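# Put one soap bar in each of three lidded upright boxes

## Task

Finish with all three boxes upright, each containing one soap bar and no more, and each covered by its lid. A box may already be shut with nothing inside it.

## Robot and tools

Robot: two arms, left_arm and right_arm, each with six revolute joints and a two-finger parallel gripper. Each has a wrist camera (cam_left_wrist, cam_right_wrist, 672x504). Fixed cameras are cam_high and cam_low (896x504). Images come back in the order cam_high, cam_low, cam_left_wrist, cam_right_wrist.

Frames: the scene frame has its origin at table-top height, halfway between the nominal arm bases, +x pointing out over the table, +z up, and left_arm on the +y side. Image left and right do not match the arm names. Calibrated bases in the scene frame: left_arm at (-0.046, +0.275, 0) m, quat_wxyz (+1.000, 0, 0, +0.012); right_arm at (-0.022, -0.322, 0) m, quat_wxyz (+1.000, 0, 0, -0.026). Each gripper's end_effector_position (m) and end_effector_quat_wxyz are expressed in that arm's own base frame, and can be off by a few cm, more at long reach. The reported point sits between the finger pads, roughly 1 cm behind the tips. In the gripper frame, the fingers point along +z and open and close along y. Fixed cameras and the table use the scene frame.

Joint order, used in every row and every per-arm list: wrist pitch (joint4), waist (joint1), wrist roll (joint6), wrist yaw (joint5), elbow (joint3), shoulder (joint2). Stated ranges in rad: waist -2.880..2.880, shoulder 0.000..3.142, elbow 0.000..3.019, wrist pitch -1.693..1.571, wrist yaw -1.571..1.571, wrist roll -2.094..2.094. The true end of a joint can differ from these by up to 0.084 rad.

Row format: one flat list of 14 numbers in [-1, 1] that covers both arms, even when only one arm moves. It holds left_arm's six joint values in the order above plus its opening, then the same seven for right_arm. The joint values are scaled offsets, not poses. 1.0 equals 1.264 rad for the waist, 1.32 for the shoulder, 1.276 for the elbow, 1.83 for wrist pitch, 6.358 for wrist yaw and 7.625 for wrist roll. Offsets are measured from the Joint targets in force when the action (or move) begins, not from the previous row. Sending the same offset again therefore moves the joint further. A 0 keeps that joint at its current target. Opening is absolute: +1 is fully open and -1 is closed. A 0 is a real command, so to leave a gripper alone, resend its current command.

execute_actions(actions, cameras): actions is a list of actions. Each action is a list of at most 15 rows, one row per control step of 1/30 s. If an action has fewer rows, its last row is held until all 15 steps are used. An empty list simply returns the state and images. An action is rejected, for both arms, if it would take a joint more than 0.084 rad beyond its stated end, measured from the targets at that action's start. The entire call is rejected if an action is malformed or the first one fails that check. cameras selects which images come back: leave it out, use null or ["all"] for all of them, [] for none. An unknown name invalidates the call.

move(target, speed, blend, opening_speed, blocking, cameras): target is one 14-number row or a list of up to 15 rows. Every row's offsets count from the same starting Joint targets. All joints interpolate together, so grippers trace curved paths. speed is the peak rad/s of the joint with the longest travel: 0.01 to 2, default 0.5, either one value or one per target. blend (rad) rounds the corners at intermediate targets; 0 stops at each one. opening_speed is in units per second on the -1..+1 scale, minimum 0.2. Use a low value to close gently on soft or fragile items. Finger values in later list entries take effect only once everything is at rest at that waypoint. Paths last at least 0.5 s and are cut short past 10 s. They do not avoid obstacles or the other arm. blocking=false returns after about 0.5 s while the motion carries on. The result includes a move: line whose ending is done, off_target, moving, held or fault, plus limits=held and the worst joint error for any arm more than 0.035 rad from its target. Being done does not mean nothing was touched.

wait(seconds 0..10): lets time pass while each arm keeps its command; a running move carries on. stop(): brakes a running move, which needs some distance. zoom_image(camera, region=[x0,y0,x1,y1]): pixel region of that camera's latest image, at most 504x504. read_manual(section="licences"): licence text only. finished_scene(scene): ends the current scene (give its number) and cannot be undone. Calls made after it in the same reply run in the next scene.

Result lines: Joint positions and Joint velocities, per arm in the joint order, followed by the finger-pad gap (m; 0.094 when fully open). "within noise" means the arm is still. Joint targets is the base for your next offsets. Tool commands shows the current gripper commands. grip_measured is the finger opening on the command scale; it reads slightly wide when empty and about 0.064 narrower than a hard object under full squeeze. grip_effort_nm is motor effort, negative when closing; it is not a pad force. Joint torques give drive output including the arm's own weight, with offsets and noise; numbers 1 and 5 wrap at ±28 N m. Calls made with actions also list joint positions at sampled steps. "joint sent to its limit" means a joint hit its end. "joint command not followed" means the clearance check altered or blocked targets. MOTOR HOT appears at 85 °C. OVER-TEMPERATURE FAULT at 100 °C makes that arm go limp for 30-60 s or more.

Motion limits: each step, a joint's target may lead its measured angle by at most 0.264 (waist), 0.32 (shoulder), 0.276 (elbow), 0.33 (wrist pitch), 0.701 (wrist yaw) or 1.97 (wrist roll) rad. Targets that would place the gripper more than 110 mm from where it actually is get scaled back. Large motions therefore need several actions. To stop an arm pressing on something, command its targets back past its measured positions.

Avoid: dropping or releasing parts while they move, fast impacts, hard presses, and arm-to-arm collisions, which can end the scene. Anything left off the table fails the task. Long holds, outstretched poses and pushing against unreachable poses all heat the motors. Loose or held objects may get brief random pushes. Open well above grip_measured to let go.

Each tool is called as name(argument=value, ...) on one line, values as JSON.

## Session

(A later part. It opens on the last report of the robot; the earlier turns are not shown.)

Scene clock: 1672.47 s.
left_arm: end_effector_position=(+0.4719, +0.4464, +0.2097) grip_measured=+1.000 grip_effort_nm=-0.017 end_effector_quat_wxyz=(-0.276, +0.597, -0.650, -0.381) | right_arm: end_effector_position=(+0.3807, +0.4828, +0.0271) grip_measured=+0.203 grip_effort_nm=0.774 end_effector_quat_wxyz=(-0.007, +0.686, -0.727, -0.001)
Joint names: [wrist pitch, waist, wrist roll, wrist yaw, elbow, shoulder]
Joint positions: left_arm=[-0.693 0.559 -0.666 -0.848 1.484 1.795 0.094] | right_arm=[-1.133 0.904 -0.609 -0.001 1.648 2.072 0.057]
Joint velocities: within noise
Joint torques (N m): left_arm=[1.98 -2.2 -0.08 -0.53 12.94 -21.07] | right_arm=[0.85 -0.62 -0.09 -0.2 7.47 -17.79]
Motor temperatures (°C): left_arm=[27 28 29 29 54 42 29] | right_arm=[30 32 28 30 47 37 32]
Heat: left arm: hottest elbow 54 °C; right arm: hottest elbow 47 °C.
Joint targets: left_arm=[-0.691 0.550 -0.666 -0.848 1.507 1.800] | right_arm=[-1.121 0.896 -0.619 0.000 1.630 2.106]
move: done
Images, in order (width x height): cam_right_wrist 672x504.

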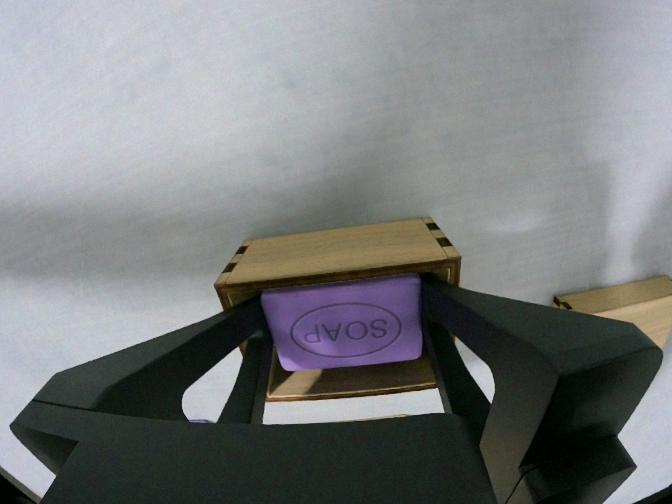

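move(target=[[0,0,0,0,0,0,1,0,0,0,0,0,0,0.19],[0,0,0,0,0,0,1,-0.0098,0,0,0,0.047,-0.0212,0.19],[0,0,0,0,0,0,1,-0.0274,0,0,0,0.0602,-0.0328,0.19]], speed=[0.06,0.06,0.06], opening_speed=0.2, cameras=["cam_right_wrist"])

Scene clock: 1691.70 s.
left_arm: end_effector_position=(+0.4719, +0.4464, +0.2097) grip_measured=+1.000 grip_effort_nm=-0.002 end_effector_quat_wxyz=(-0.276, +0.597, -0.650, -0.381) | right_arm: end_effector_position=(+0.3771, +0.4782, +0.0282) grip_measured=+0.188 grip_effort_nm=0.061 end_effector_quat_wxyz=(+0.006, +0.686, -0.727, +0.001)
Joint names: [wrist pitch, waist, wrist roll, wrist yaw, elbow, shoulder]
Joint positions: left_arm=[-0.693 0.559 -0.666 -0.848 1.484 1.795 0.094] | right_arm=[-1.162 0.904 -0.609 -0.001 1.651 2.072 0.056]
Joint velocities: within noise
Joint torques (N m): left_arm=[1.99 -2.2 -0.08 -0.53 12.96 -21.07] | right_arm=[-0.02 -0.62 -0.09 -0.2 13.64 -21.13]
Motor temperatures (°C): left_arm=[27 28 29 29 54 42 29] | right_arm=[30 32 28 30 46 36 32]
Heat: left arm: hottest elbow 54 °C; right arm: hottest elbow 46 °C.
Joint targets: left_arm=[-0.691 0.550 -0.666 -0.848 1.507 1.800] | right_arm=[-1.171 0.896 -0.620 0.000 1.707 2.062]
move: off_target (right_arm); right_arm: the elbow is farthest, 0.056 rad from its target
Images, in order (width x height): cam_right_wrist 672x504.

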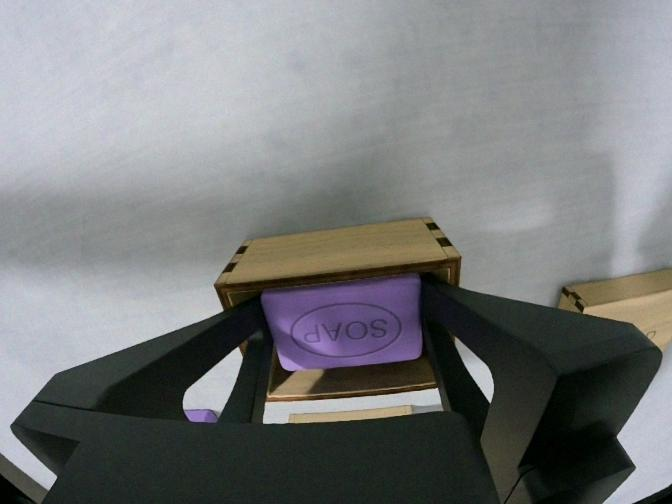

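move(target=[[0,0,0,0,0,0,1,-0.03,0,0,0,0.03,-0.012,0.19],[0,0,0,0,0,0,1,-0.098,0,0,0,0.093,-0.046,0.19]], speed=0.1, blend=0.02)

zoom_image(camera="cam_low", region=[440, 200, 640, 340])

Scene clock: 1737.03 s.
left_arm: end_effector_position=(+0.4719, +0.4464, +0.2097) grip_measured=+1.000 grip_effort_nm=-0.017 end_effector_quat_wxyz=(-0.276, +0.597, -0.650, -0.381) | right_arm: end_effector_position=(+0.3778, +0.4791, +0.0998) grip_measured=+0.188 grip_effort_nm=0.051 end_effector_quat_wxyz=(+0.014, +0.686, -0.727, +0.002)
Joint names: [wrist pitch, waist, wrist roll, wrist yaw, elbow, shoulder]
Joint positions: left_arm=[-0.693 0.559 -0.666 -0.848 1.484 1.795 0.094] | right_arm=[-1.342 0.904 -0.609 -0.001 1.764 2.02 0.056]
Joint velocities: within noise
Joint torques (N m): left_arm=[1.98 -2.2 -0.08 -0.53 12.93 -21.01] | right_arm=[-0.01 -0.62 -0.09 -0.2 14.6 -22.71]
Motor temperatures (°C): left_arm=[27 28 29 29 54 42 29] | right_arm=[30 32 28 30 56 37 31]
Heat: left arm: hottest elbow 54 °C; right arm: hottest elbow 56 °C.
Joint targets: left_arm=[-0.691 0.550 -0.666 -0.848 1.507 1.800] | right_arm=[-1.351 0.896 -0.620 0.000 1.825 2.002]
move: off_target (right_arm); right_arm: the elbow is farthest, 0.062 rad from its target

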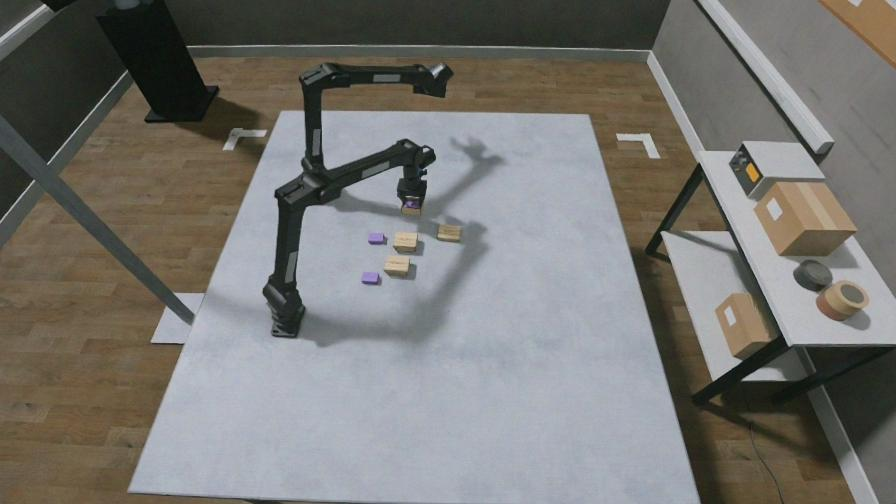

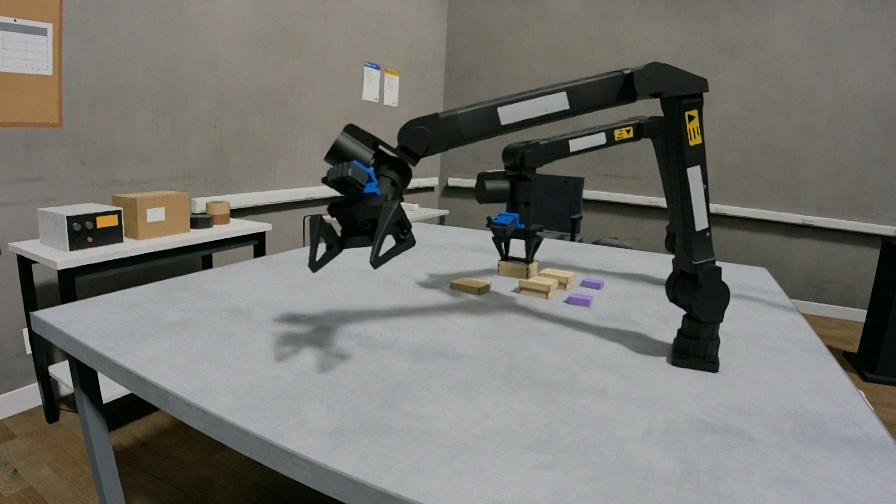

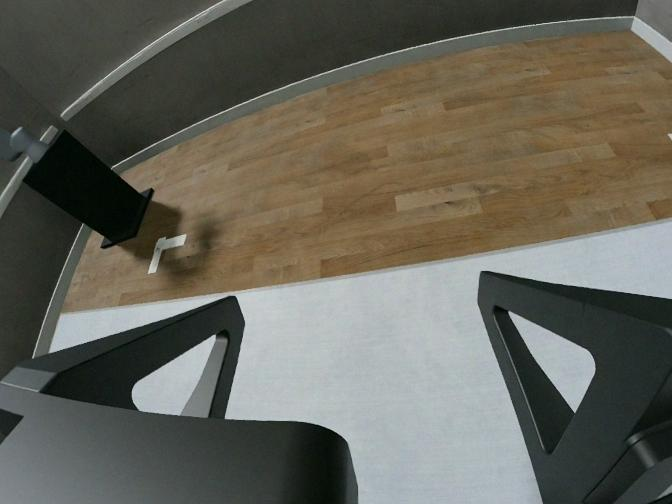

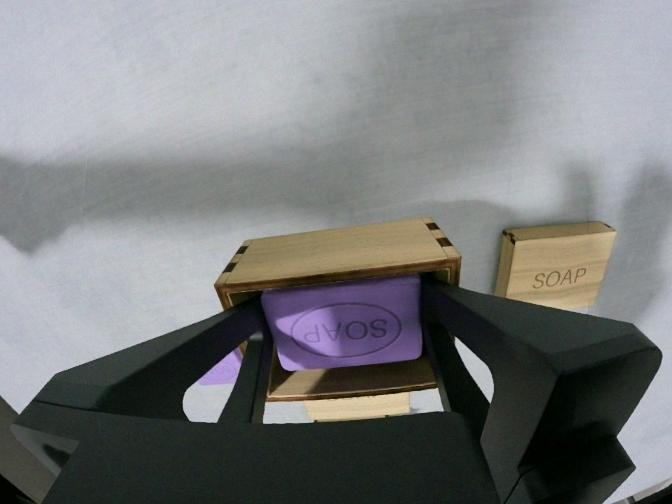

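Scaled by 2.520 from the camera's 896x504 image, which has a finer 1280x720 frame.

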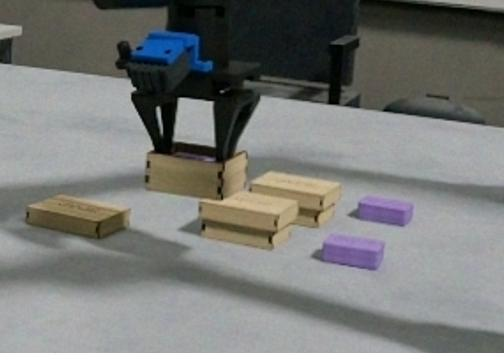

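move(target=[[0,0,0,0,0,0,1,0.054,0,0,0,-0.097,0.0364,0.19],[0,0,0,0,0,0,1,0.108,0,0,0,-0.146,0.0697,0.19]], speed=[0.12,0.05], blend=0.03, cameras=["cam_right_wrist"])

move(target=[0,0,0,0,0,0,1,0,0,0,0,0,0,0.178], opening_speed=0.2, cameras=["cam_right_wrist","cam_low"])

zoom_image(camera="cam_low", region=[440, 200, 640, 340])

Scene clock: 1753.07 s.
left_arm: end_effector_position=(+0.4719, +0.4464, +0.2097) grip_measured=+1.000 grip_effort_nm=-0.017 end_effector_quat_wxyz=(-0.276, +0.597, -0.650, -0.381) | right_arm: end_effector_position=(+0.3774, +0.4786, +0.0303) grip_measured=+0.188 grip_effort_nm=0.056 end_effector_quat_wxyz=(+0.004, +0.686, -0.727, +0.000)
Joint names: [wrist pitch, waist, wrist roll, wrist yaw, elbow, shoulder]
Joint positions: left_arm=[-0.693 0.559 -0.666 -0.848 1.484 1.795 0.094] | right_arm=[-1.162 0.904 -0.609 -0.001 1.651 2.068 0.056]
Joint velocities: within noise
Joint torques (N m): left_arm=[1.96 -2.2 -0.09 -0.52 12.94 -21.07] | right_arm=[0.76 -0.62 -0.09 -0.2 7.95 -18.55]
Motor temperatures (°C): left_arm=[27 28 29 29 54 42 29] | right_arm=[30 32 28 30 55 38 31]
Heat: left arm: hottest elbow 54 °C; right arm: hottest elbow 55 °C.
Joint targets: left_arm=[-0.691 0.550 -0.666 -0.848 1.507 1.800] | right_arm=[-1.153 0.896 -0.620 0.000 1.639 2.094]
move: done
Images, in order (width x height): cam_right_wrist 672x504.

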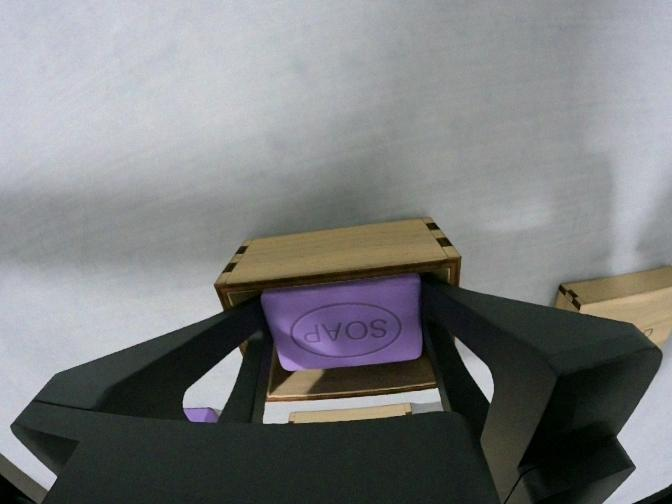

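Scene clock: 1753.57 s.
left_arm: end_effector_position=(+0.4719, +0.4464, +0.2097) grip_measured=+1.000 grip_effort_nm=-0.012 end_effector_quat_wxyz=(-0.276, +0.597, -0.650, -0.381) | right_arm: end_effector_position=(+0.3775, +0.4787, +0.0303) grip_measured=+0.181 grip_effort_nm=-0.198 end_effector_quat_wxyz=(+0.004, +0.686, -0.727, +0.000)
Joint names: [wrist pitch, waist, wrist roll, wrist yaw, elbow, shoulder]
Joint positions: left_arm=[-0.693 0.559 -0.666 -0.848 1.484 1.795 0.094] | right_arm=[-1.161 0.904 -0.609 -0.001 1.651 2.068 0.055]
Joint velocities: within noise
Joint torques (N m): left_arm=[1.98 -2.2 -0.08 -0.52 12.93 -21.07] | right_arm=[0.68 -0.62 -0.09 -0.19 7.95 -18.37]
Motor temperatures (°C): left_arm=[27 28 29 29 54 42 29] | right_arm=[30 32 28 30 55 38 31]
Heat: left arm: hottest elbow 54 °C; right arm: hottest elbow 55 °C.
Joint targets: left_arm=[-0.691 0.550 -0.666 -0.848 1.507 1.800] | right_arm=[-1.153 0.896 -0.620 0.000 1.639 2.094]
move: done
Images, in order (width x height): cam_low 896x504, cam_right_wrist 672x504.

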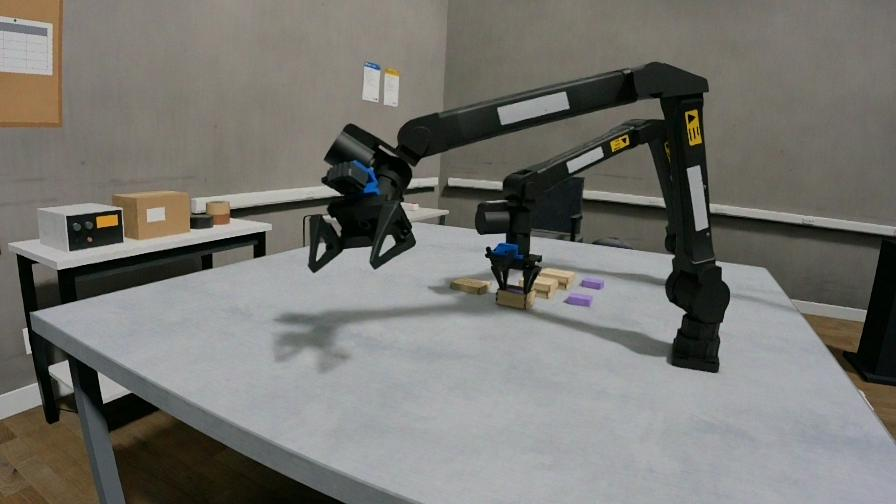

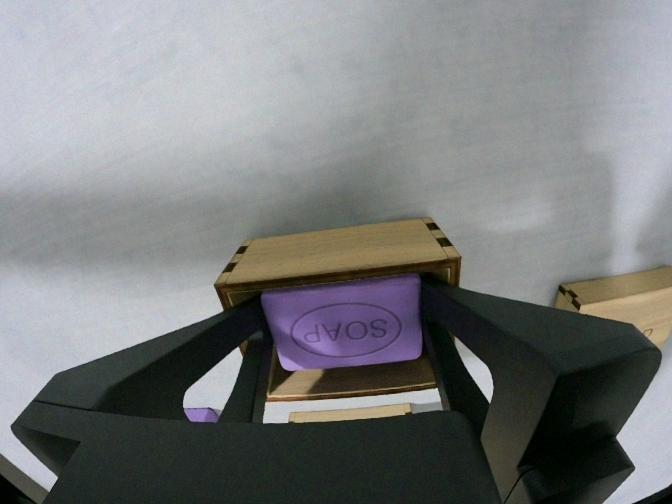

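Scaled by 2.520 from the camera's 896x504 image, which has a finer 1280x720 frame.

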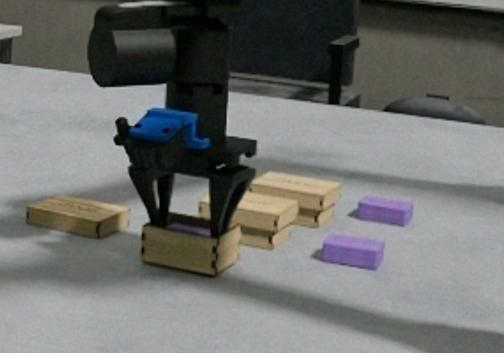

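move(target=[[0,0,0,0,0,0,1,-0.0098,0,0,0,0.047,-0.0212,0.172],[0,0,0,0,0,0,1,-0.025,0,0,0,0.06,-0.0275,0.172]], speed=0.06, cameras=["cam_right_wrist"])

Scene clock: 1770.80 s.
left_arm: end_effector_position=(+0.4719, +0.4464, +0.2097) grip_measured=+1.000 grip_effort_nm=-0.017 end_effector_quat_wxyz=(-0.276, +0.597, -0.650, -0.381) | right_arm: end_effector_position=(+0.3742, +0.4745, +0.0322) grip_measured=+0.177 grip_effort_nm=-0.330 end_effector_quat_wxyz=(+0.016, +0.686, -0.727, +0.002)
Joint names: [wrist pitch, waist, wrist roll, wrist yaw, elbow, shoulder]
Joint positions: left_arm=[-0.693 0.559 -0.666 -0.848 1.484 1.795 0.094] | right_arm=[-1.191 0.904 -0.609 -0.001 1.656 2.068 0.055]
Joint velocities: within noise
Joint torques (N m): left_arm=[1.98 -2.2 -0.08 -0.52 12.94 -21.01] | right_arm=[0.02 -0.62 -0.09 -0.2 13.94 -21.25]
Motor temperatures (°C): left_arm=[27 28 29 29 54 42 29] | right_arm=[30 32 28 30 53 38 31]
Heat: left arm: hottest elbow 54 °C; right arm: hottest elbow 53 °C.
Joint targets: left_arm=[-0.691 0.550 -0.666 -0.848 1.507 1.800] | right_arm=[-1.199 0.896 -0.620 0.000 1.716 2.058]
move: off_target (right_arm); right_arm: the elbow is farthest, 0.059 rad from its target
Images, in order (width x height): cam_right_wrist 672x504.

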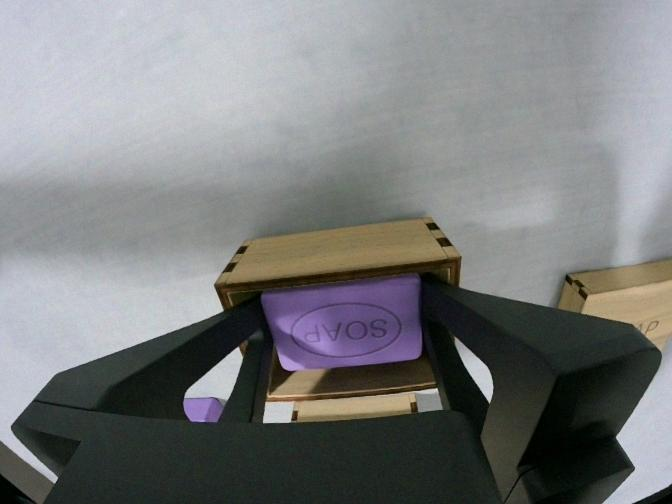

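move(target=[0,0,0,0,0,0,1,0,0,0,0,0,0,0.13], opening_speed=0.2, cameras=["cam_right_wrist"])

move(target=[0,0,0,0,0,0,1,-0.011,0,0,0,0.015,-0.0075,0.13], speed=0.06, cameras=["cam_right_wrist"])

Scene clock: 1799.97 s.
left_arm: end_effector_position=(+0.4719, +0.4464, +0.2097) grip_measured=+1.000 grip_effort_nm=-0.012 end_effector_quat_wxyz=(-0.276, +0.597, -0.650, -0.381) | right_arm: end_effector_position=(+0.3742, +0.4745, +0.0322) grip_measured=+0.155 grip_effort_nm=-1.057 end_effector_quat_wxyz=(+0.016, +0.686, -0.727, +0.002)
Joint names: [wrist pitch, waist, wrist roll, wrist yaw, elbow, shoulder]
Joint positions: left_arm=[-0.693 0.559 -0.666 -0.848 1.484 1.795 0.094] | right_arm=[-1.191 0.904 -0.609 -0.001 1.656 2.068 0.054]
Joint velocities: within noise
Joint torques (N m): left_arm=[1.98 -2.2 -0.08 -0.53 12.93 -21.07] | right_arm=[0.03 -0.62 -0.1 -0.2 13.94 -21.13]
Motor temperatures (°C): left_arm=[27 28 29 29 54 42 29] | right_arm=[30 32 28 30 58 38 31]
Heat: left arm: hottest elbow 54 °C; right arm: hottest elbow 58 °C.
Joint targets: left_arm=[-0.691 0.550 -0.666 -0.848 1.507 1.800] | right_arm=[-1.199 0.896 -0.620 0.000 1.716 2.058]
move: off_target (right_arm); right_arm: the elbow is farthest, 0.060 rad from its target
Images, in order (width x height): cam_right_wrist 672x504.

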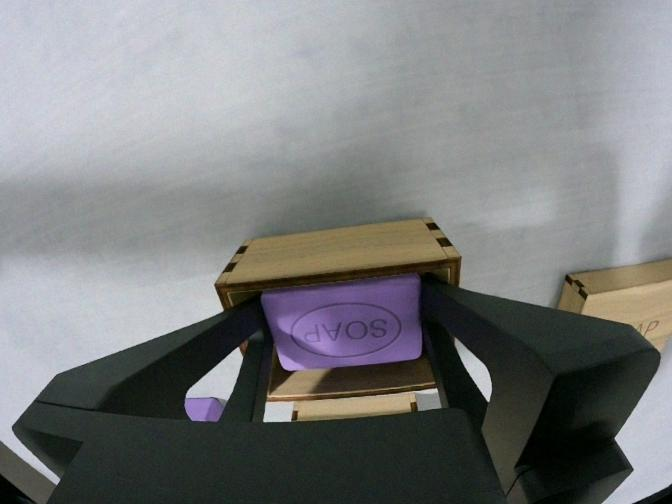

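Scene clock: 1800.83 s.
left_arm: end_effector_position=(+0.4719, +0.4464, +0.2097) grip_measured=+1.000 grip_effort_nm=-0.017 end_effector_quat_wxyz=(-0.276, +0.597, -0.650, -0.381) | right_arm: end_effector_position=(+0.3756, +0.4763, +0.0386) grip_measured=+0.155 grip_effort_nm=-1.082 end_effector_quat_wxyz=(+0.017, +0.686, -0.727, +0.002)
Joint names: [wrist pitch, waist, wrist roll, wrist yaw, elbow, shoulder]
Joint positions: left_arm=[-0.693 0.559 -0.666 -0.848 1.484 1.795 0.094] | right_arm=[-1.211 0.904 -0.609 -0.001 1.674 2.068 0.054]
Joint velocities: within noise
Joint torques (N m): left_arm=[1.98 -2.2 -0.08 -0.52 12.96 -21.01] | right_arm=[-0.01 -0.62 -0.09 -0.2 14.06 -22.07]
Motor temperatures (°C): left_arm=[27 28 29 29 54 42 29] | right_arm=[30 32 28 30 58 38 31]
Heat: left arm: hottest elbow 54 °C; right arm: hottest elbow 58 °C.
Joint targets: left_arm=[-0.691 0.550 -0.666 -0.848 1.507 1.800] | right_arm=[-1.219 0.896 -0.620 0.000 1.735 2.048]
move: off_target (right_arm); right_arm: the elbow is farthest, 0.061 rad from its target
Images, in order (width x height): cam_right_wrist 672x504.

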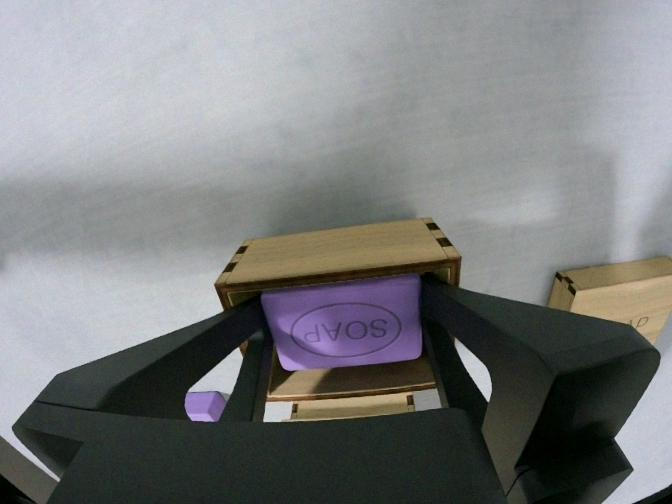

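zoom_image(camera="cam_right_wrist", region=[200, 200, 480, 410])

zoom_image(camera="cam_low", region=[480, 220, 560, 320])

Scaled by 1.800 from the camera's 672x504 image, which has a finer 960x720 frame.

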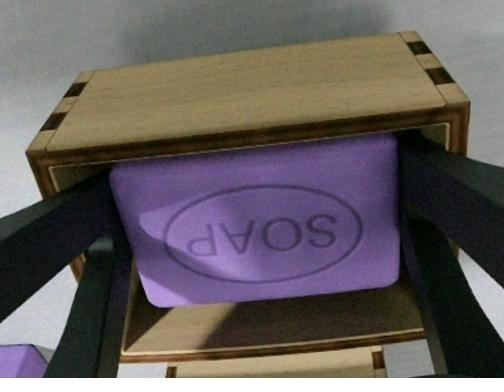

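This scene's latest camera images include none from cam_low. They are from: cam_right_wrist. cam_low's image comes with the result of a call that names it in "cameras".

move(target=[0,0,0,0,0,0,1,0.036,0,0,0,-0.0752,0.035,0.13], speed=0.06, cameras=["cam_right_wrist"])

move(target=[0,0,0,0,0,0,1,0.0027,0,0,0,-0.0102,-0.0356,0.13], speed=0.05, cameras=["cam_right_wrist"])

zoom_image(camera="cam_right_wrist", region=[200, 200, 480, 410])

Scene clock: 1866.80 s.
left_arm: end_effector_position=(+0.4719, +0.4464, +0.2097) grip_measured=+1.000 grip_effort_nm=-0.012 end_effector_quat_wxyz=(-0.276, +0.597, -0.650, -0.381) | right_arm: end_effector_position=(+0.3779, +0.4792, +0.0315) grip_measured=+0.155 grip_effort_nm=-1.082 end_effector_quat_wxyz=(+0.003, +0.686, -0.727, +0.000)
Joint names: [wrist pitch, waist, wrist roll, wrist yaw, elbow, shoulder]
Joint positions: left_arm=[-0.693 0.559 -0.666 -0.848 1.484 1.795 0.094] | right_arm=[-1.162 0.904 -0.609 -0.001 1.653 2.067 0.054]
Joint velocities: within noise
Joint torques (N m): left_arm=[1.96 -2.26 -0.08 -0.53 12.94 -21.01] | right_arm=[0.76 -0.62 -0.09 -0.2 7.86 -18.26]
Motor temperatures (°C): left_arm=[27 28 29 29 55 42 29] | right_arm=[30 32 28 30 54 39 32]
Heat: left arm: hottest elbow 55 °C; right arm: hottest elbow 54 °C.
Joint targets: left_arm=[-0.691 0.550 -0.666 -0.848 1.507 1.800] | right_arm=[-1.153 0.896 -0.620 0.000 1.639 2.094]
move: done
Images, in order (width x height): cam_right_wrist 672x504.

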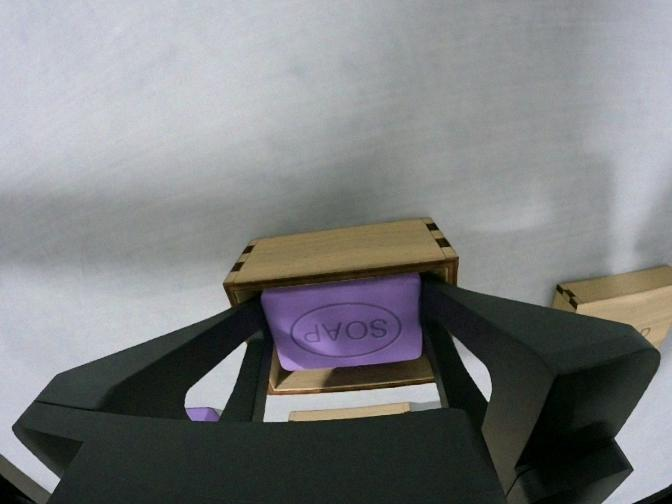

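Scene clock: 1867.97 s.
left_arm: end_effector_position=(+0.4719, +0.4464, +0.2097) grip_measured=+1.000 grip_effort_nm=-0.007 end_effector_quat_wxyz=(-0.276, +0.597, -0.650, -0.381) | right_arm: end_effector_position=(+0.3758, +0.4766, +0.0278) grip_measured=+0.155 grip_effort_nm=-1.072 end_effector_quat_wxyz=(+0.005, +0.686, -0.727, +0.000)
Joint names: [wrist pitch, waist, wrist roll, wrist yaw, elbow, shoulder]
Joint positions: left_arm=[-0.693 0.559 -0.666 -0.848 1.484 1.795 0.094] | right_arm=[-1.156 0.904 -0.609 -0.001 1.641 2.066 0.054]
Joint velocities: within noise
Joint torques (N m): left_arm=[1.95 -2.26 -0.08 -0.52 12.94 -21.01] | right_arm=[0.69 -0.56 -0.09 -0.2 7.82 -21.77]
Motor temperatures (°C): left_arm=[27 28 29 29 55 42 29] | right_arm=[30 32 28 30 54 39 32]
Heat: left arm: hottest elbow 55 °C; right arm: hottest elbow 54 °C.
Joint targets: left_arm=[-0.691 0.550 -0.666 -0.848 1.507 1.800] | right_arm=[-1.148 0.896 -0.619 0.000 1.626 2.047]
move: done
Images, in order (width x height): cam_right_wrist 672x504.

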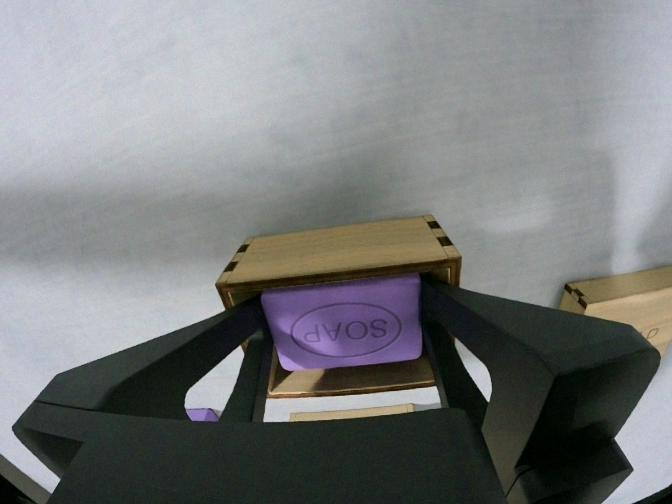

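Scaled by 1.800 from the camera's 672x504 image, which has a finer 960x720 frame.

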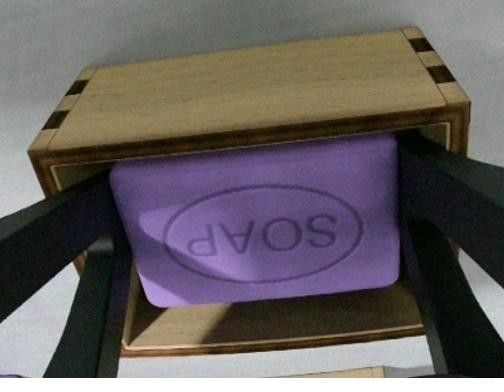

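move(target=[0,0,0,0,0,0,1,-0.0268,0,0,0,0.0658,0.008,0.1], speed=0.06, cameras=["cam_right_wrist"])

wait(seconds=2, cameras=["cam_right_wrist","cam_low"])

zoom_image(camera="cam_low", region=[480, 220, 560, 320])

Scene clock: 1883.63 s.
left_arm: end_effector_position=(+0.4719, +0.4464, +0.2097) grip_measured=+1.000 grip_effort_nm=-0.022 end_effector_quat_wxyz=(-0.276, +0.597, -0.650, -0.381) | right_arm: end_effector_position=(+0.3736, +0.4738, +0.0322) grip_measured=+0.155 grip_effort_nm=-1.082 end_effector_quat_wxyz=(+0.016, +0.686, -0.727, +0.002)
Joint names: [wrist pitch, waist, wrist roll, wrist yaw, elbow, shoulder]
Joint positions: left_arm=[-0.693 0.559 -0.666 -0.848 1.484 1.795 0.094] | right_arm=[-1.189 0.904 -0.609 -0.001 1.652 2.066 0.054]
Joint velocities: within noise
Joint torques (N m): left_arm=[1.98 -2.2 -0.09 -0.53 12.94 -21.01] | right_arm=[0.12 -0.56 -0.09 -0.19 13.78 -21.07]
Motor temperatures (°C): left_arm=[27 28 29 29 55 42 29] | right_arm=[30 32 28 30 53 41 32]
Heat: left arm: hottest elbow 55 °C; right arm: hottest elbow 53 °C.
Joint targets: left_arm=[-0.691 0.550 -0.666 -0.848 1.507 1.800] | right_arm=[-1.197 0.896 -0.619 0.000 1.710 2.058]
move: off_target (right_arm); right_arm: the elbow is farthest, 0.058 rad from its target
Images, in order (width x height): cam_right_wrist 672x504.

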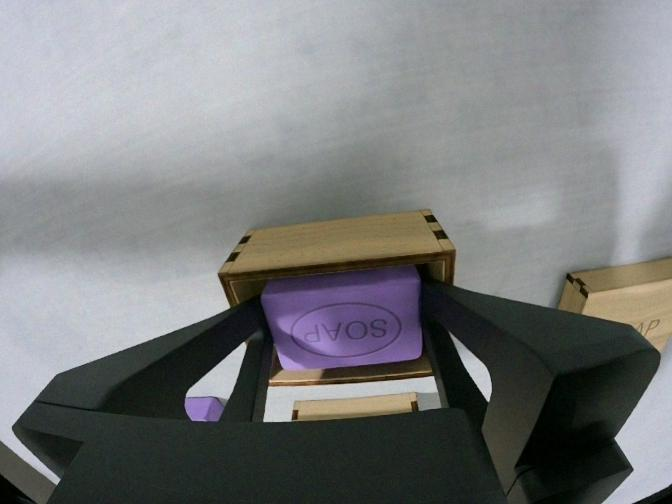

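Scene clock: 1885.63 s.
left_arm: end_effector_position=(+0.4719, +0.4464, +0.2097) grip_measured=+1.000 grip_effort_nm=-0.017 end_effector_quat_wxyz=(-0.276, +0.597, -0.650, -0.381) | right_arm: end_effector_position=(+0.3736, +0.4737, +0.0322) grip_measured=+0.155 grip_effort_nm=-1.082 end_effector_quat_wxyz=(+0.016, +0.686, -0.727, +0.002)
Joint names: [wrist pitch, waist, wrist roll, wrist yaw, elbow, shoulder]
Joint positions: left_arm=[-0.693 0.559 -0.666 -0.848 1.484 1.795 0.094] | right_arm=[-1.189 0.904 -0.609 -0.001 1.652 2.066 0.054]
Joint velocities: within noise
Joint torques (N m): left_arm=[1.98 -2.2 -0.08 -0.53 12.93 -21.01] | right_arm=[0.05 -0.62 -0.09 -0.2 13.78 -20.95]
Motor temperatures (°C): left_arm=[27 28 29 29 55 42 29] | right_arm=[30 32 28 30 53 42 32]
Heat: left arm: hottest elbow 55 °C; right arm: hottest elbow 53 °C.
Joint targets: left_arm=[-0.691 0.550 -0.666 -0.848 1.507 1.800] | right_arm=[-1.197 0.896 -0.619 0.000 1.710 2.058]
Tool commands: left_gripper/opening=+1.0 right_gripper/opening=+0.1
wait: 2.00 s; at rest by 0.17 s
Images, in order (width x height): cam_low 896x504, cam_right_wrist 672x504.

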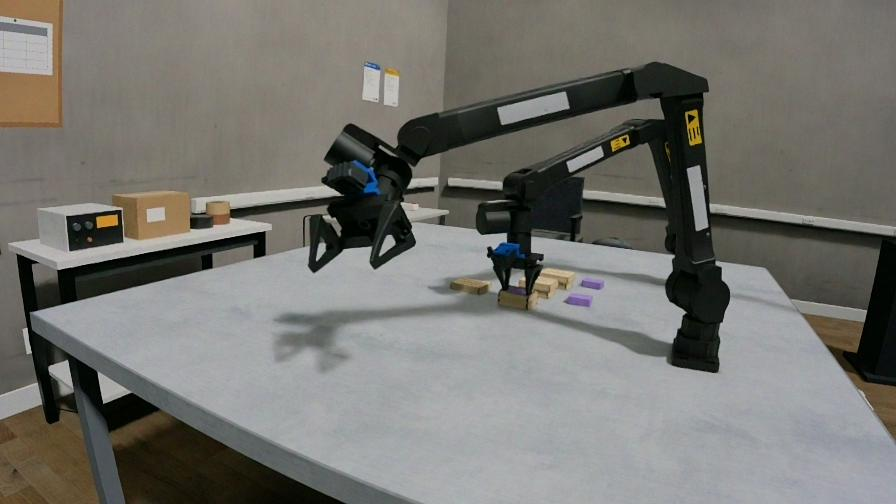

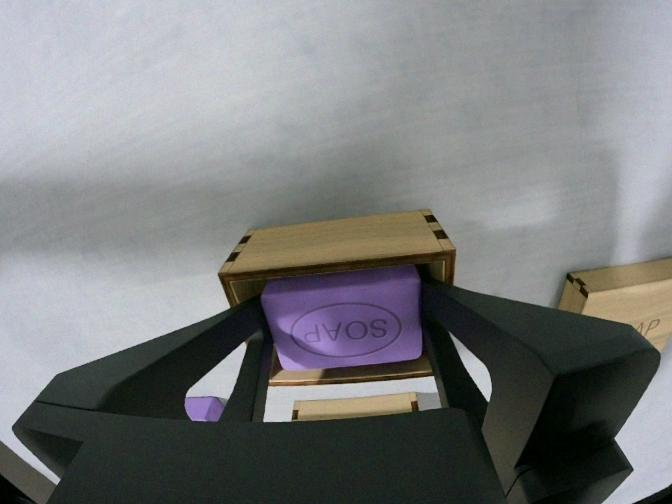

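Scaled by 5.040 from the camera's 896x504 image, which has a finer 1280x720 frame.

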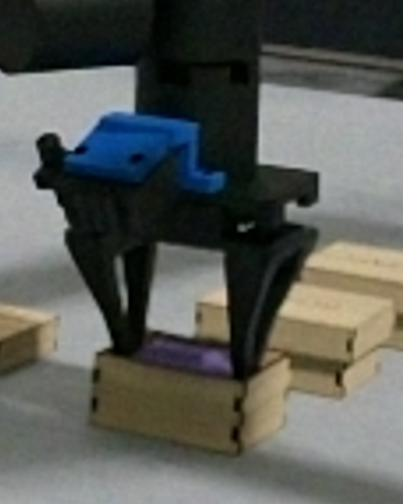

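move(target=[0,0,0,0,0,0,1,-0.009,0,0,0,0.012,-0.006,0.1], speed=0.06, cameras=["cam_right_wrist"])

move(target=[0,0,0,0,0,0,1,0,0,0,0,0,0,0.22], opening_speed=0.2, cameras=["cam_right_wrist"])

Scene clock: 1895.70 s.
left_arm: end_effector_position=(+0.4719, +0.4464, +0.2097) grip_measured=+1.000 grip_effort_nm=-0.012 end_effector_quat_wxyz=(-0.276, +0.597, -0.650, -0.381) | right_arm: end_effector_position=(+0.3746, +0.4751, +0.0371) grip_measured=+0.155 grip_effort_nm=-1.077 end_effector_quat_wxyz=(+0.017, +0.686, -0.727, +0.002)
Joint names: [wrist pitch, waist, wrist roll, wrist yaw, elbow, shoulder]
Joint positions: left_arm=[-0.693 0.559 -0.666 -0.848 1.484 1.795 0.094] | right_arm=[-1.205 0.904 -0.609 -0.001 1.666 2.066 0.054]
Joint velocities: within noise
Joint torques (N m): left_arm=[1.98 -2.2 -0.08 -0.53 12.94 -21.07] | right_arm=[0.02 -0.62 -0.09 -0.2 13.91 -21.66]
Motor temperatures (°C): left_arm=[27 28 29 29 55 42 29] | right_arm=[30 32 28 30 55 42 32]
Heat: left arm: hottest elbow 55 °C; right arm: hottest elbow 55 °C.
Joint targets: left_arm=[-0.691 0.550 -0.666 -0.848 1.507 1.800] | right_arm=[-1.214 0.896 -0.619 0.000 1.725 2.050]
move: off_target (right_arm); right_arm: the elbow is farthest, 0.059 rad from its target
Images, in order (width x height): cam_right_wrist 672x504.

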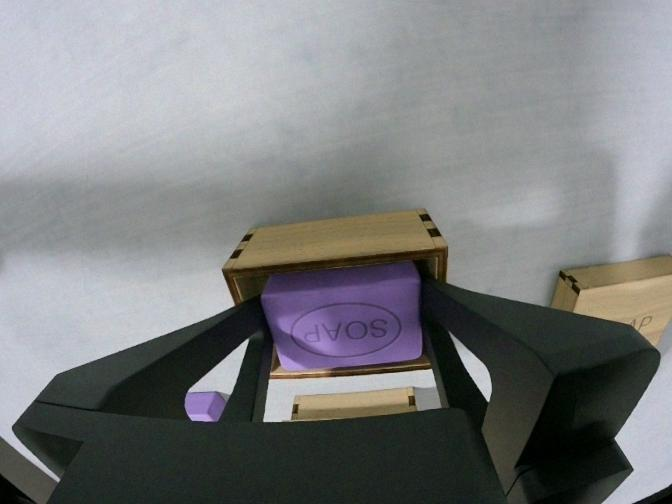

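Scene clock: 1896.57 s.
left_arm: end_effector_position=(+0.4719, +0.4464, +0.2097) grip_measured=+1.000 grip_effort_nm=-0.007 end_effector_quat_wxyz=(-0.276, +0.597, -0.650, -0.381) | right_arm: end_effector_position=(+0.3750, +0.4755, +0.0380) grip_measured=+0.217 grip_effort_nm=0.046 end_effector_quat_wxyz=(+0.016, +0.686, -0.727, +0.002)
Joint names: [wrist pitch, waist, wrist roll, wrist yaw, elbow, shoulder]
Joint positions: left_arm=[-0.693 0.559 -0.666 -0.848 1.484 1.795 0.094] | right_arm=[-1.206 0.904 -0.609 -0.001 1.668 2.066 0.057]
Joint velocities: within noise
Joint torques (N m): left_arm=[1.98 -2.2 -0.09 -0.53 12.94 -21.01] | right_arm=[0.08 -0.62 -0.09 -0.2 13.78 -21.66]
Motor temperatures (°C): left_arm=[27 28 29 29 55 42 29] | right_arm=[30 32 28 30 55 42 32]
Heat: left arm: hottest elbow 55 °C; right arm: hottest elbow 55 °C.
Joint targets: left_arm=[-0.691 0.550 -0.666 -0.848 1.507 1.800] | right_arm=[-1.213 0.896 -0.619 0.000 1.725 2.049]
move: off_target (right_arm); right_arm: the elbow is farthest, 0.057 rad from its target
Images, in order (width x height): cam_right_wrist 672x504.

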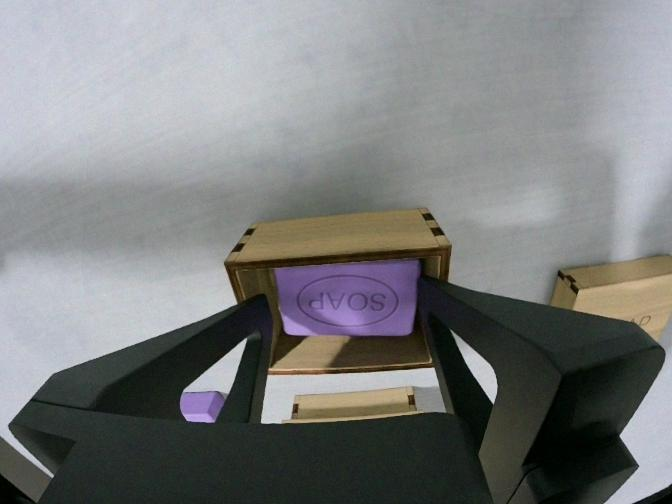

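move(target=[[0,0,0,0,0,0,1,-0.0486,0,0,0,0.0463,-0.023,0.2],[0,0,0,0,0,0,1,-0.11,0,0,0,0.12,-0.06,0.2]], speed=[0.1,0.2], blend=0.02)

zoom_image(camera="cam_high", region=[360, 180, 480, 290])

Scene clock: 1906.73 s.
left_arm: end_effector_position=(+0.4719, +0.4464, +0.2097) grip_measured=+1.000 grip_effort_nm=-0.012 end_effector_quat_wxyz=(-0.276, +0.597, -0.650, -0.381) | right_arm: end_effector_position=(+0.3802, +0.4822, +0.1489) grip_measured=+0.202 grip_effort_nm=-0.129 end_effector_quat_wxyz=(-0.007, +0.686, -0.727, -0.001)
Joint names: [wrist pitch, waist, wrist roll, wrist yaw, elbow, shoulder]
Joint positions: left_arm=[-0.693 0.559 -0.666 -0.848 1.484 1.795 0.094] | right_arm=[-1.407 0.904 -0.609 -0.001 1.824 1.975 0.056]
Joint velocities: within noise
Joint torques (N m): left_arm=[1.98 -2.2 -0.08 -0.53 12.93 -21.01] | right_arm=[0.1 -0.56 -0.09 -0.2 14.35 -19.78]
Motor temperatures (°C): left_arm=[27 28 29 29 55 42 29] | right_arm=[30 32 28 30 56 43 32]
Heat: left arm: hottest elbow 55 °C; right arm: hottest elbow 56 °C.
Joint targets: left_arm=[-0.691 0.550 -0.666 -0.848 1.507 1.800] | right_arm=[-1.415 0.896 -0.619 0.000 1.878 1.970]
move: off_target (right_arm); right_arm: the elbow is farthest, 0.054 rad from its target

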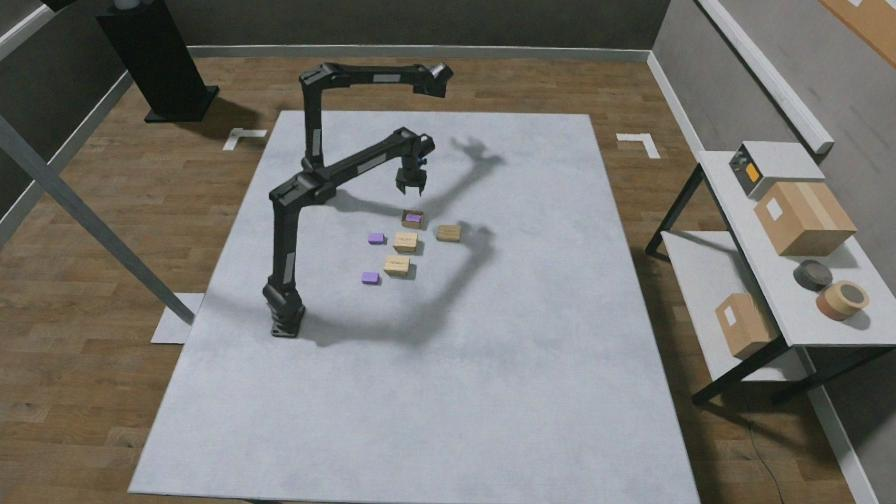

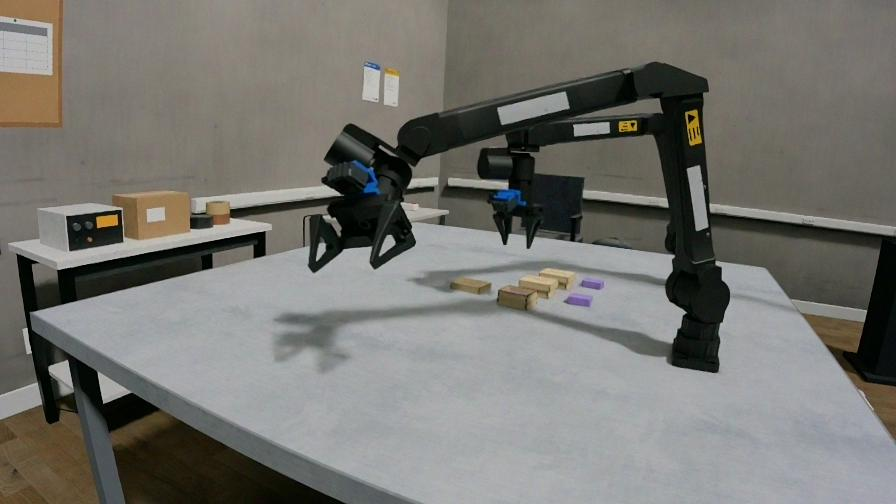

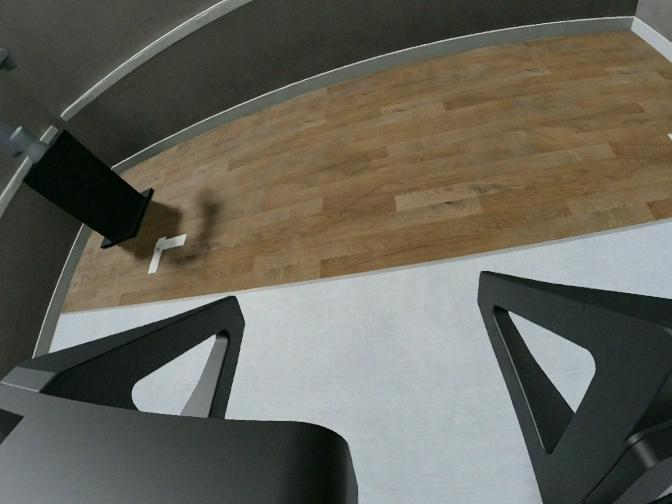

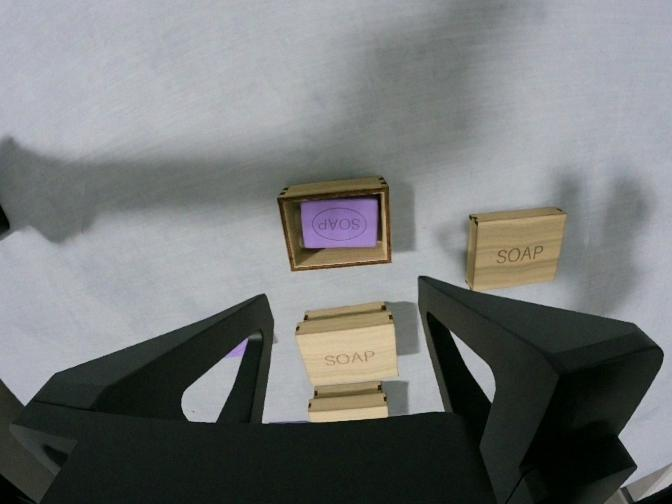

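Scaled by 4.200 from the camera's 896x504 image, which has a finer 1280x720 frame.

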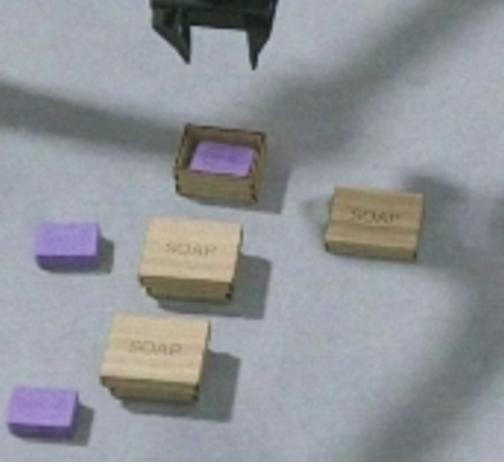

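move(target=[0,0,0,0,0,0,1,0.0022,-0.184,0.1764,0,0.16,0.1644,0.9], speed=0.8, cameras=["cam_right_wrist"])

Scene clock: 1918.70 s.
left_arm: end_effector_position=(+0.4719, +0.4464, +0.2097) grip_measured=+1.000 grip_effort_nm=-0.012 end_effector_quat_wxyz=(-0.276, +0.597, -0.650, -0.381) | right_arm: end_effector_position=(+0.5303, +0.4150, +0.1113) grip_measured=+0.898 grip_effort_nm=0.032 end_effector_quat_wxyz=(+0.011, +0.025, +1.000, +0.009)
Joint names: [wrist pitch, waist, wrist roll, wrist yaw, elbow, shoulder]
Joint positions: left_arm=[-0.693 0.559 -0.666 -0.848 1.484 1.795 0.094] | right_arm=[-1.408 0.664 0.714 -0.001 2.022 2.157 0.089]
Joint velocities: within noise
Joint torques (N m): left_arm=[1.98 -2.26 -0.08 -0.52 12.93 -21.01] | right_arm=[0.29 -0.03 0.09 -0.11 14.83 -19.96]
Motor temperatures (°C): left_arm=[27 28 29 29 55 42 29] | right_arm=[30 32 28 30 58 41 31]
Heat: left arm: hottest elbow 55 °C; right arm: hottest elbow 58 °C.
Joint targets: left_arm=[-0.691 0.550 -0.666 -0.848 1.507 1.800] | right_arm=[-1.411 0.664 0.726 0.000 2.082 2.188]
move: off_target (right_arm); right_arm: the elbow is farthest, 0.060 rad from its target
Images, in order (width x height): cam_right_wrist 672x504.

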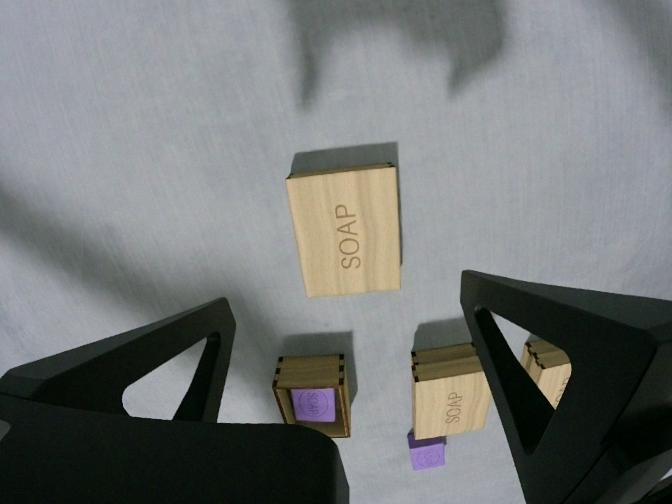

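move(target=[[0,0,0,0,0,0,1,0,0,0,0,-0.05,0.003,0.9],[0,0,0,0,0,0,1,0.075,0,0,0,-0.118,0.042,0.9],[0,0,0,0,0,0,1,0.1098,0,0,0,-0.1505,0.0636,0.9]], speed=[0.2,0.2,0.08], cameras=["cam_right_wrist"])

move(target=[[0,0,0,0,0,0,1,0,0,0,0,0,0,0.42],[0,0,0,0,0,0,1,0,0,0,0,0,0,0.30]], opening_speed=0.3, cameras=["cam_right_wrist"])

Scene clock: 1934.67 s.
left_arm: end_effector_position=(+0.4719, +0.4464, +0.2097) grip_measured=+1.000 grip_effort_nm=-0.012 end_effector_quat_wxyz=(-0.276, +0.597, -0.650, -0.381) | right_arm: end_effector_position=(+0.5312, +0.4156, +0.0132) grip_measured=+0.898 grip_effort_nm=0.042 end_effector_quat_wxyz=(+0.006, +0.025, +1.000, +0.005)
Joint names: [wrist pitch, waist, wrist roll, wrist yaw, elbow, shoulder]
Joint positions: left_arm=[-0.693 0.559 -0.666 -0.848 1.484 1.795 0.094] | right_arm=[-1.219 0.664 0.714 -0.001 1.904 2.241 0.089]
Joint velocities: within noise
Joint torques (N m): left_arm=[1.99 -2.2 -0.08 -0.53 12.94 -21.07] | right_arm=[0.72 0.03 0.11 -0.11 8.1 -20.13]
Motor temperatures (°C): left_arm=[27 28 29 29 55 42 29] | right_arm=[30 32 28 30 58 40 31]
Heat: left arm: hottest elbow 55 °C; right arm: hottest elbow 58 °C.
Joint targets: left_arm=[-0.691 0.550 -0.666 -0.848 1.507 1.800] | right_arm=[-1.210 0.664 0.726 0.000 1.890 2.271]
move: done
Images, in order (width x height): cam_right_wrist 672x504.

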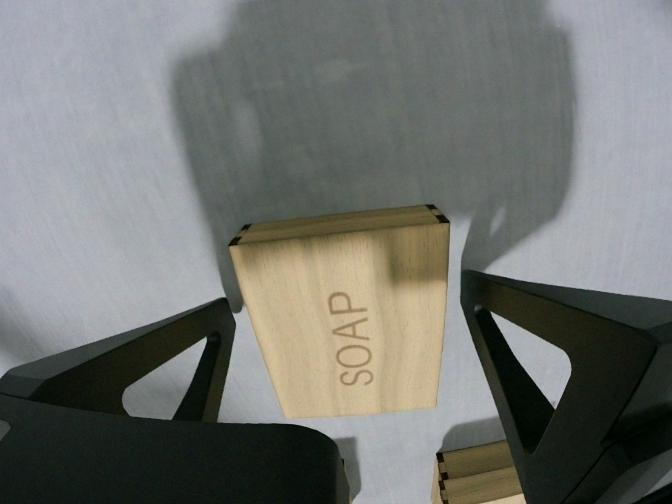

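Scene clock: 1937.67 s.
left_arm: end_effector_position=(+0.4719, +0.4464, +0.2097) grip_measured=+1.000 grip_effort_nm=-0.012 end_effector_quat_wxyz=(-0.276, +0.597, -0.650, -0.381) | right_arm: end_effector_position=(+0.5313, +0.4157, +0.0132) grip_measured=+0.368 grip_effort_nm=-1.038 end_effector_quat_wxyz=(+0.006, +0.025, +1.000, +0.005)
Joint names: [wrist pitch, waist, wrist roll, wrist yaw, elbow, shoulder]
Joint positions: left_arm=[-0.693 0.559 -0.666 -0.848 1.484 1.795 0.094] | right_arm=[-1.218 0.664 0.715 -0.001 1.904 2.241 0.064]
Joint velocities: within noise
Joint torques (N m): left_arm=[1.98 -2.2 -0.08 -0.53 12.94 -21.01] | right_arm=[0.73 0.03 0.12 -0.1 8.13 -20.37]
Motor temperatures (°C): left_arm=[27 28 29 29 55 42 29] | right_arm=[30 32 28 30 57 40 31]
Heat: left arm: hottest elbow 55 °C; right arm: hottest elbow 57 °C.
Joint targets: left_arm=[-0.691 0.550 -0.666 -0.848 1.507 1.800] | right_arm=[-1.210 0.664 0.726 0.000 1.890 2.271]
move: done
Images, in order (width x height): cam_right_wrist 672x504.

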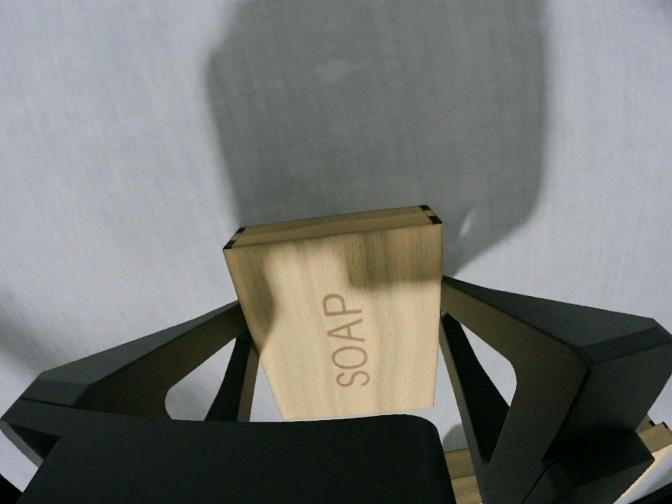

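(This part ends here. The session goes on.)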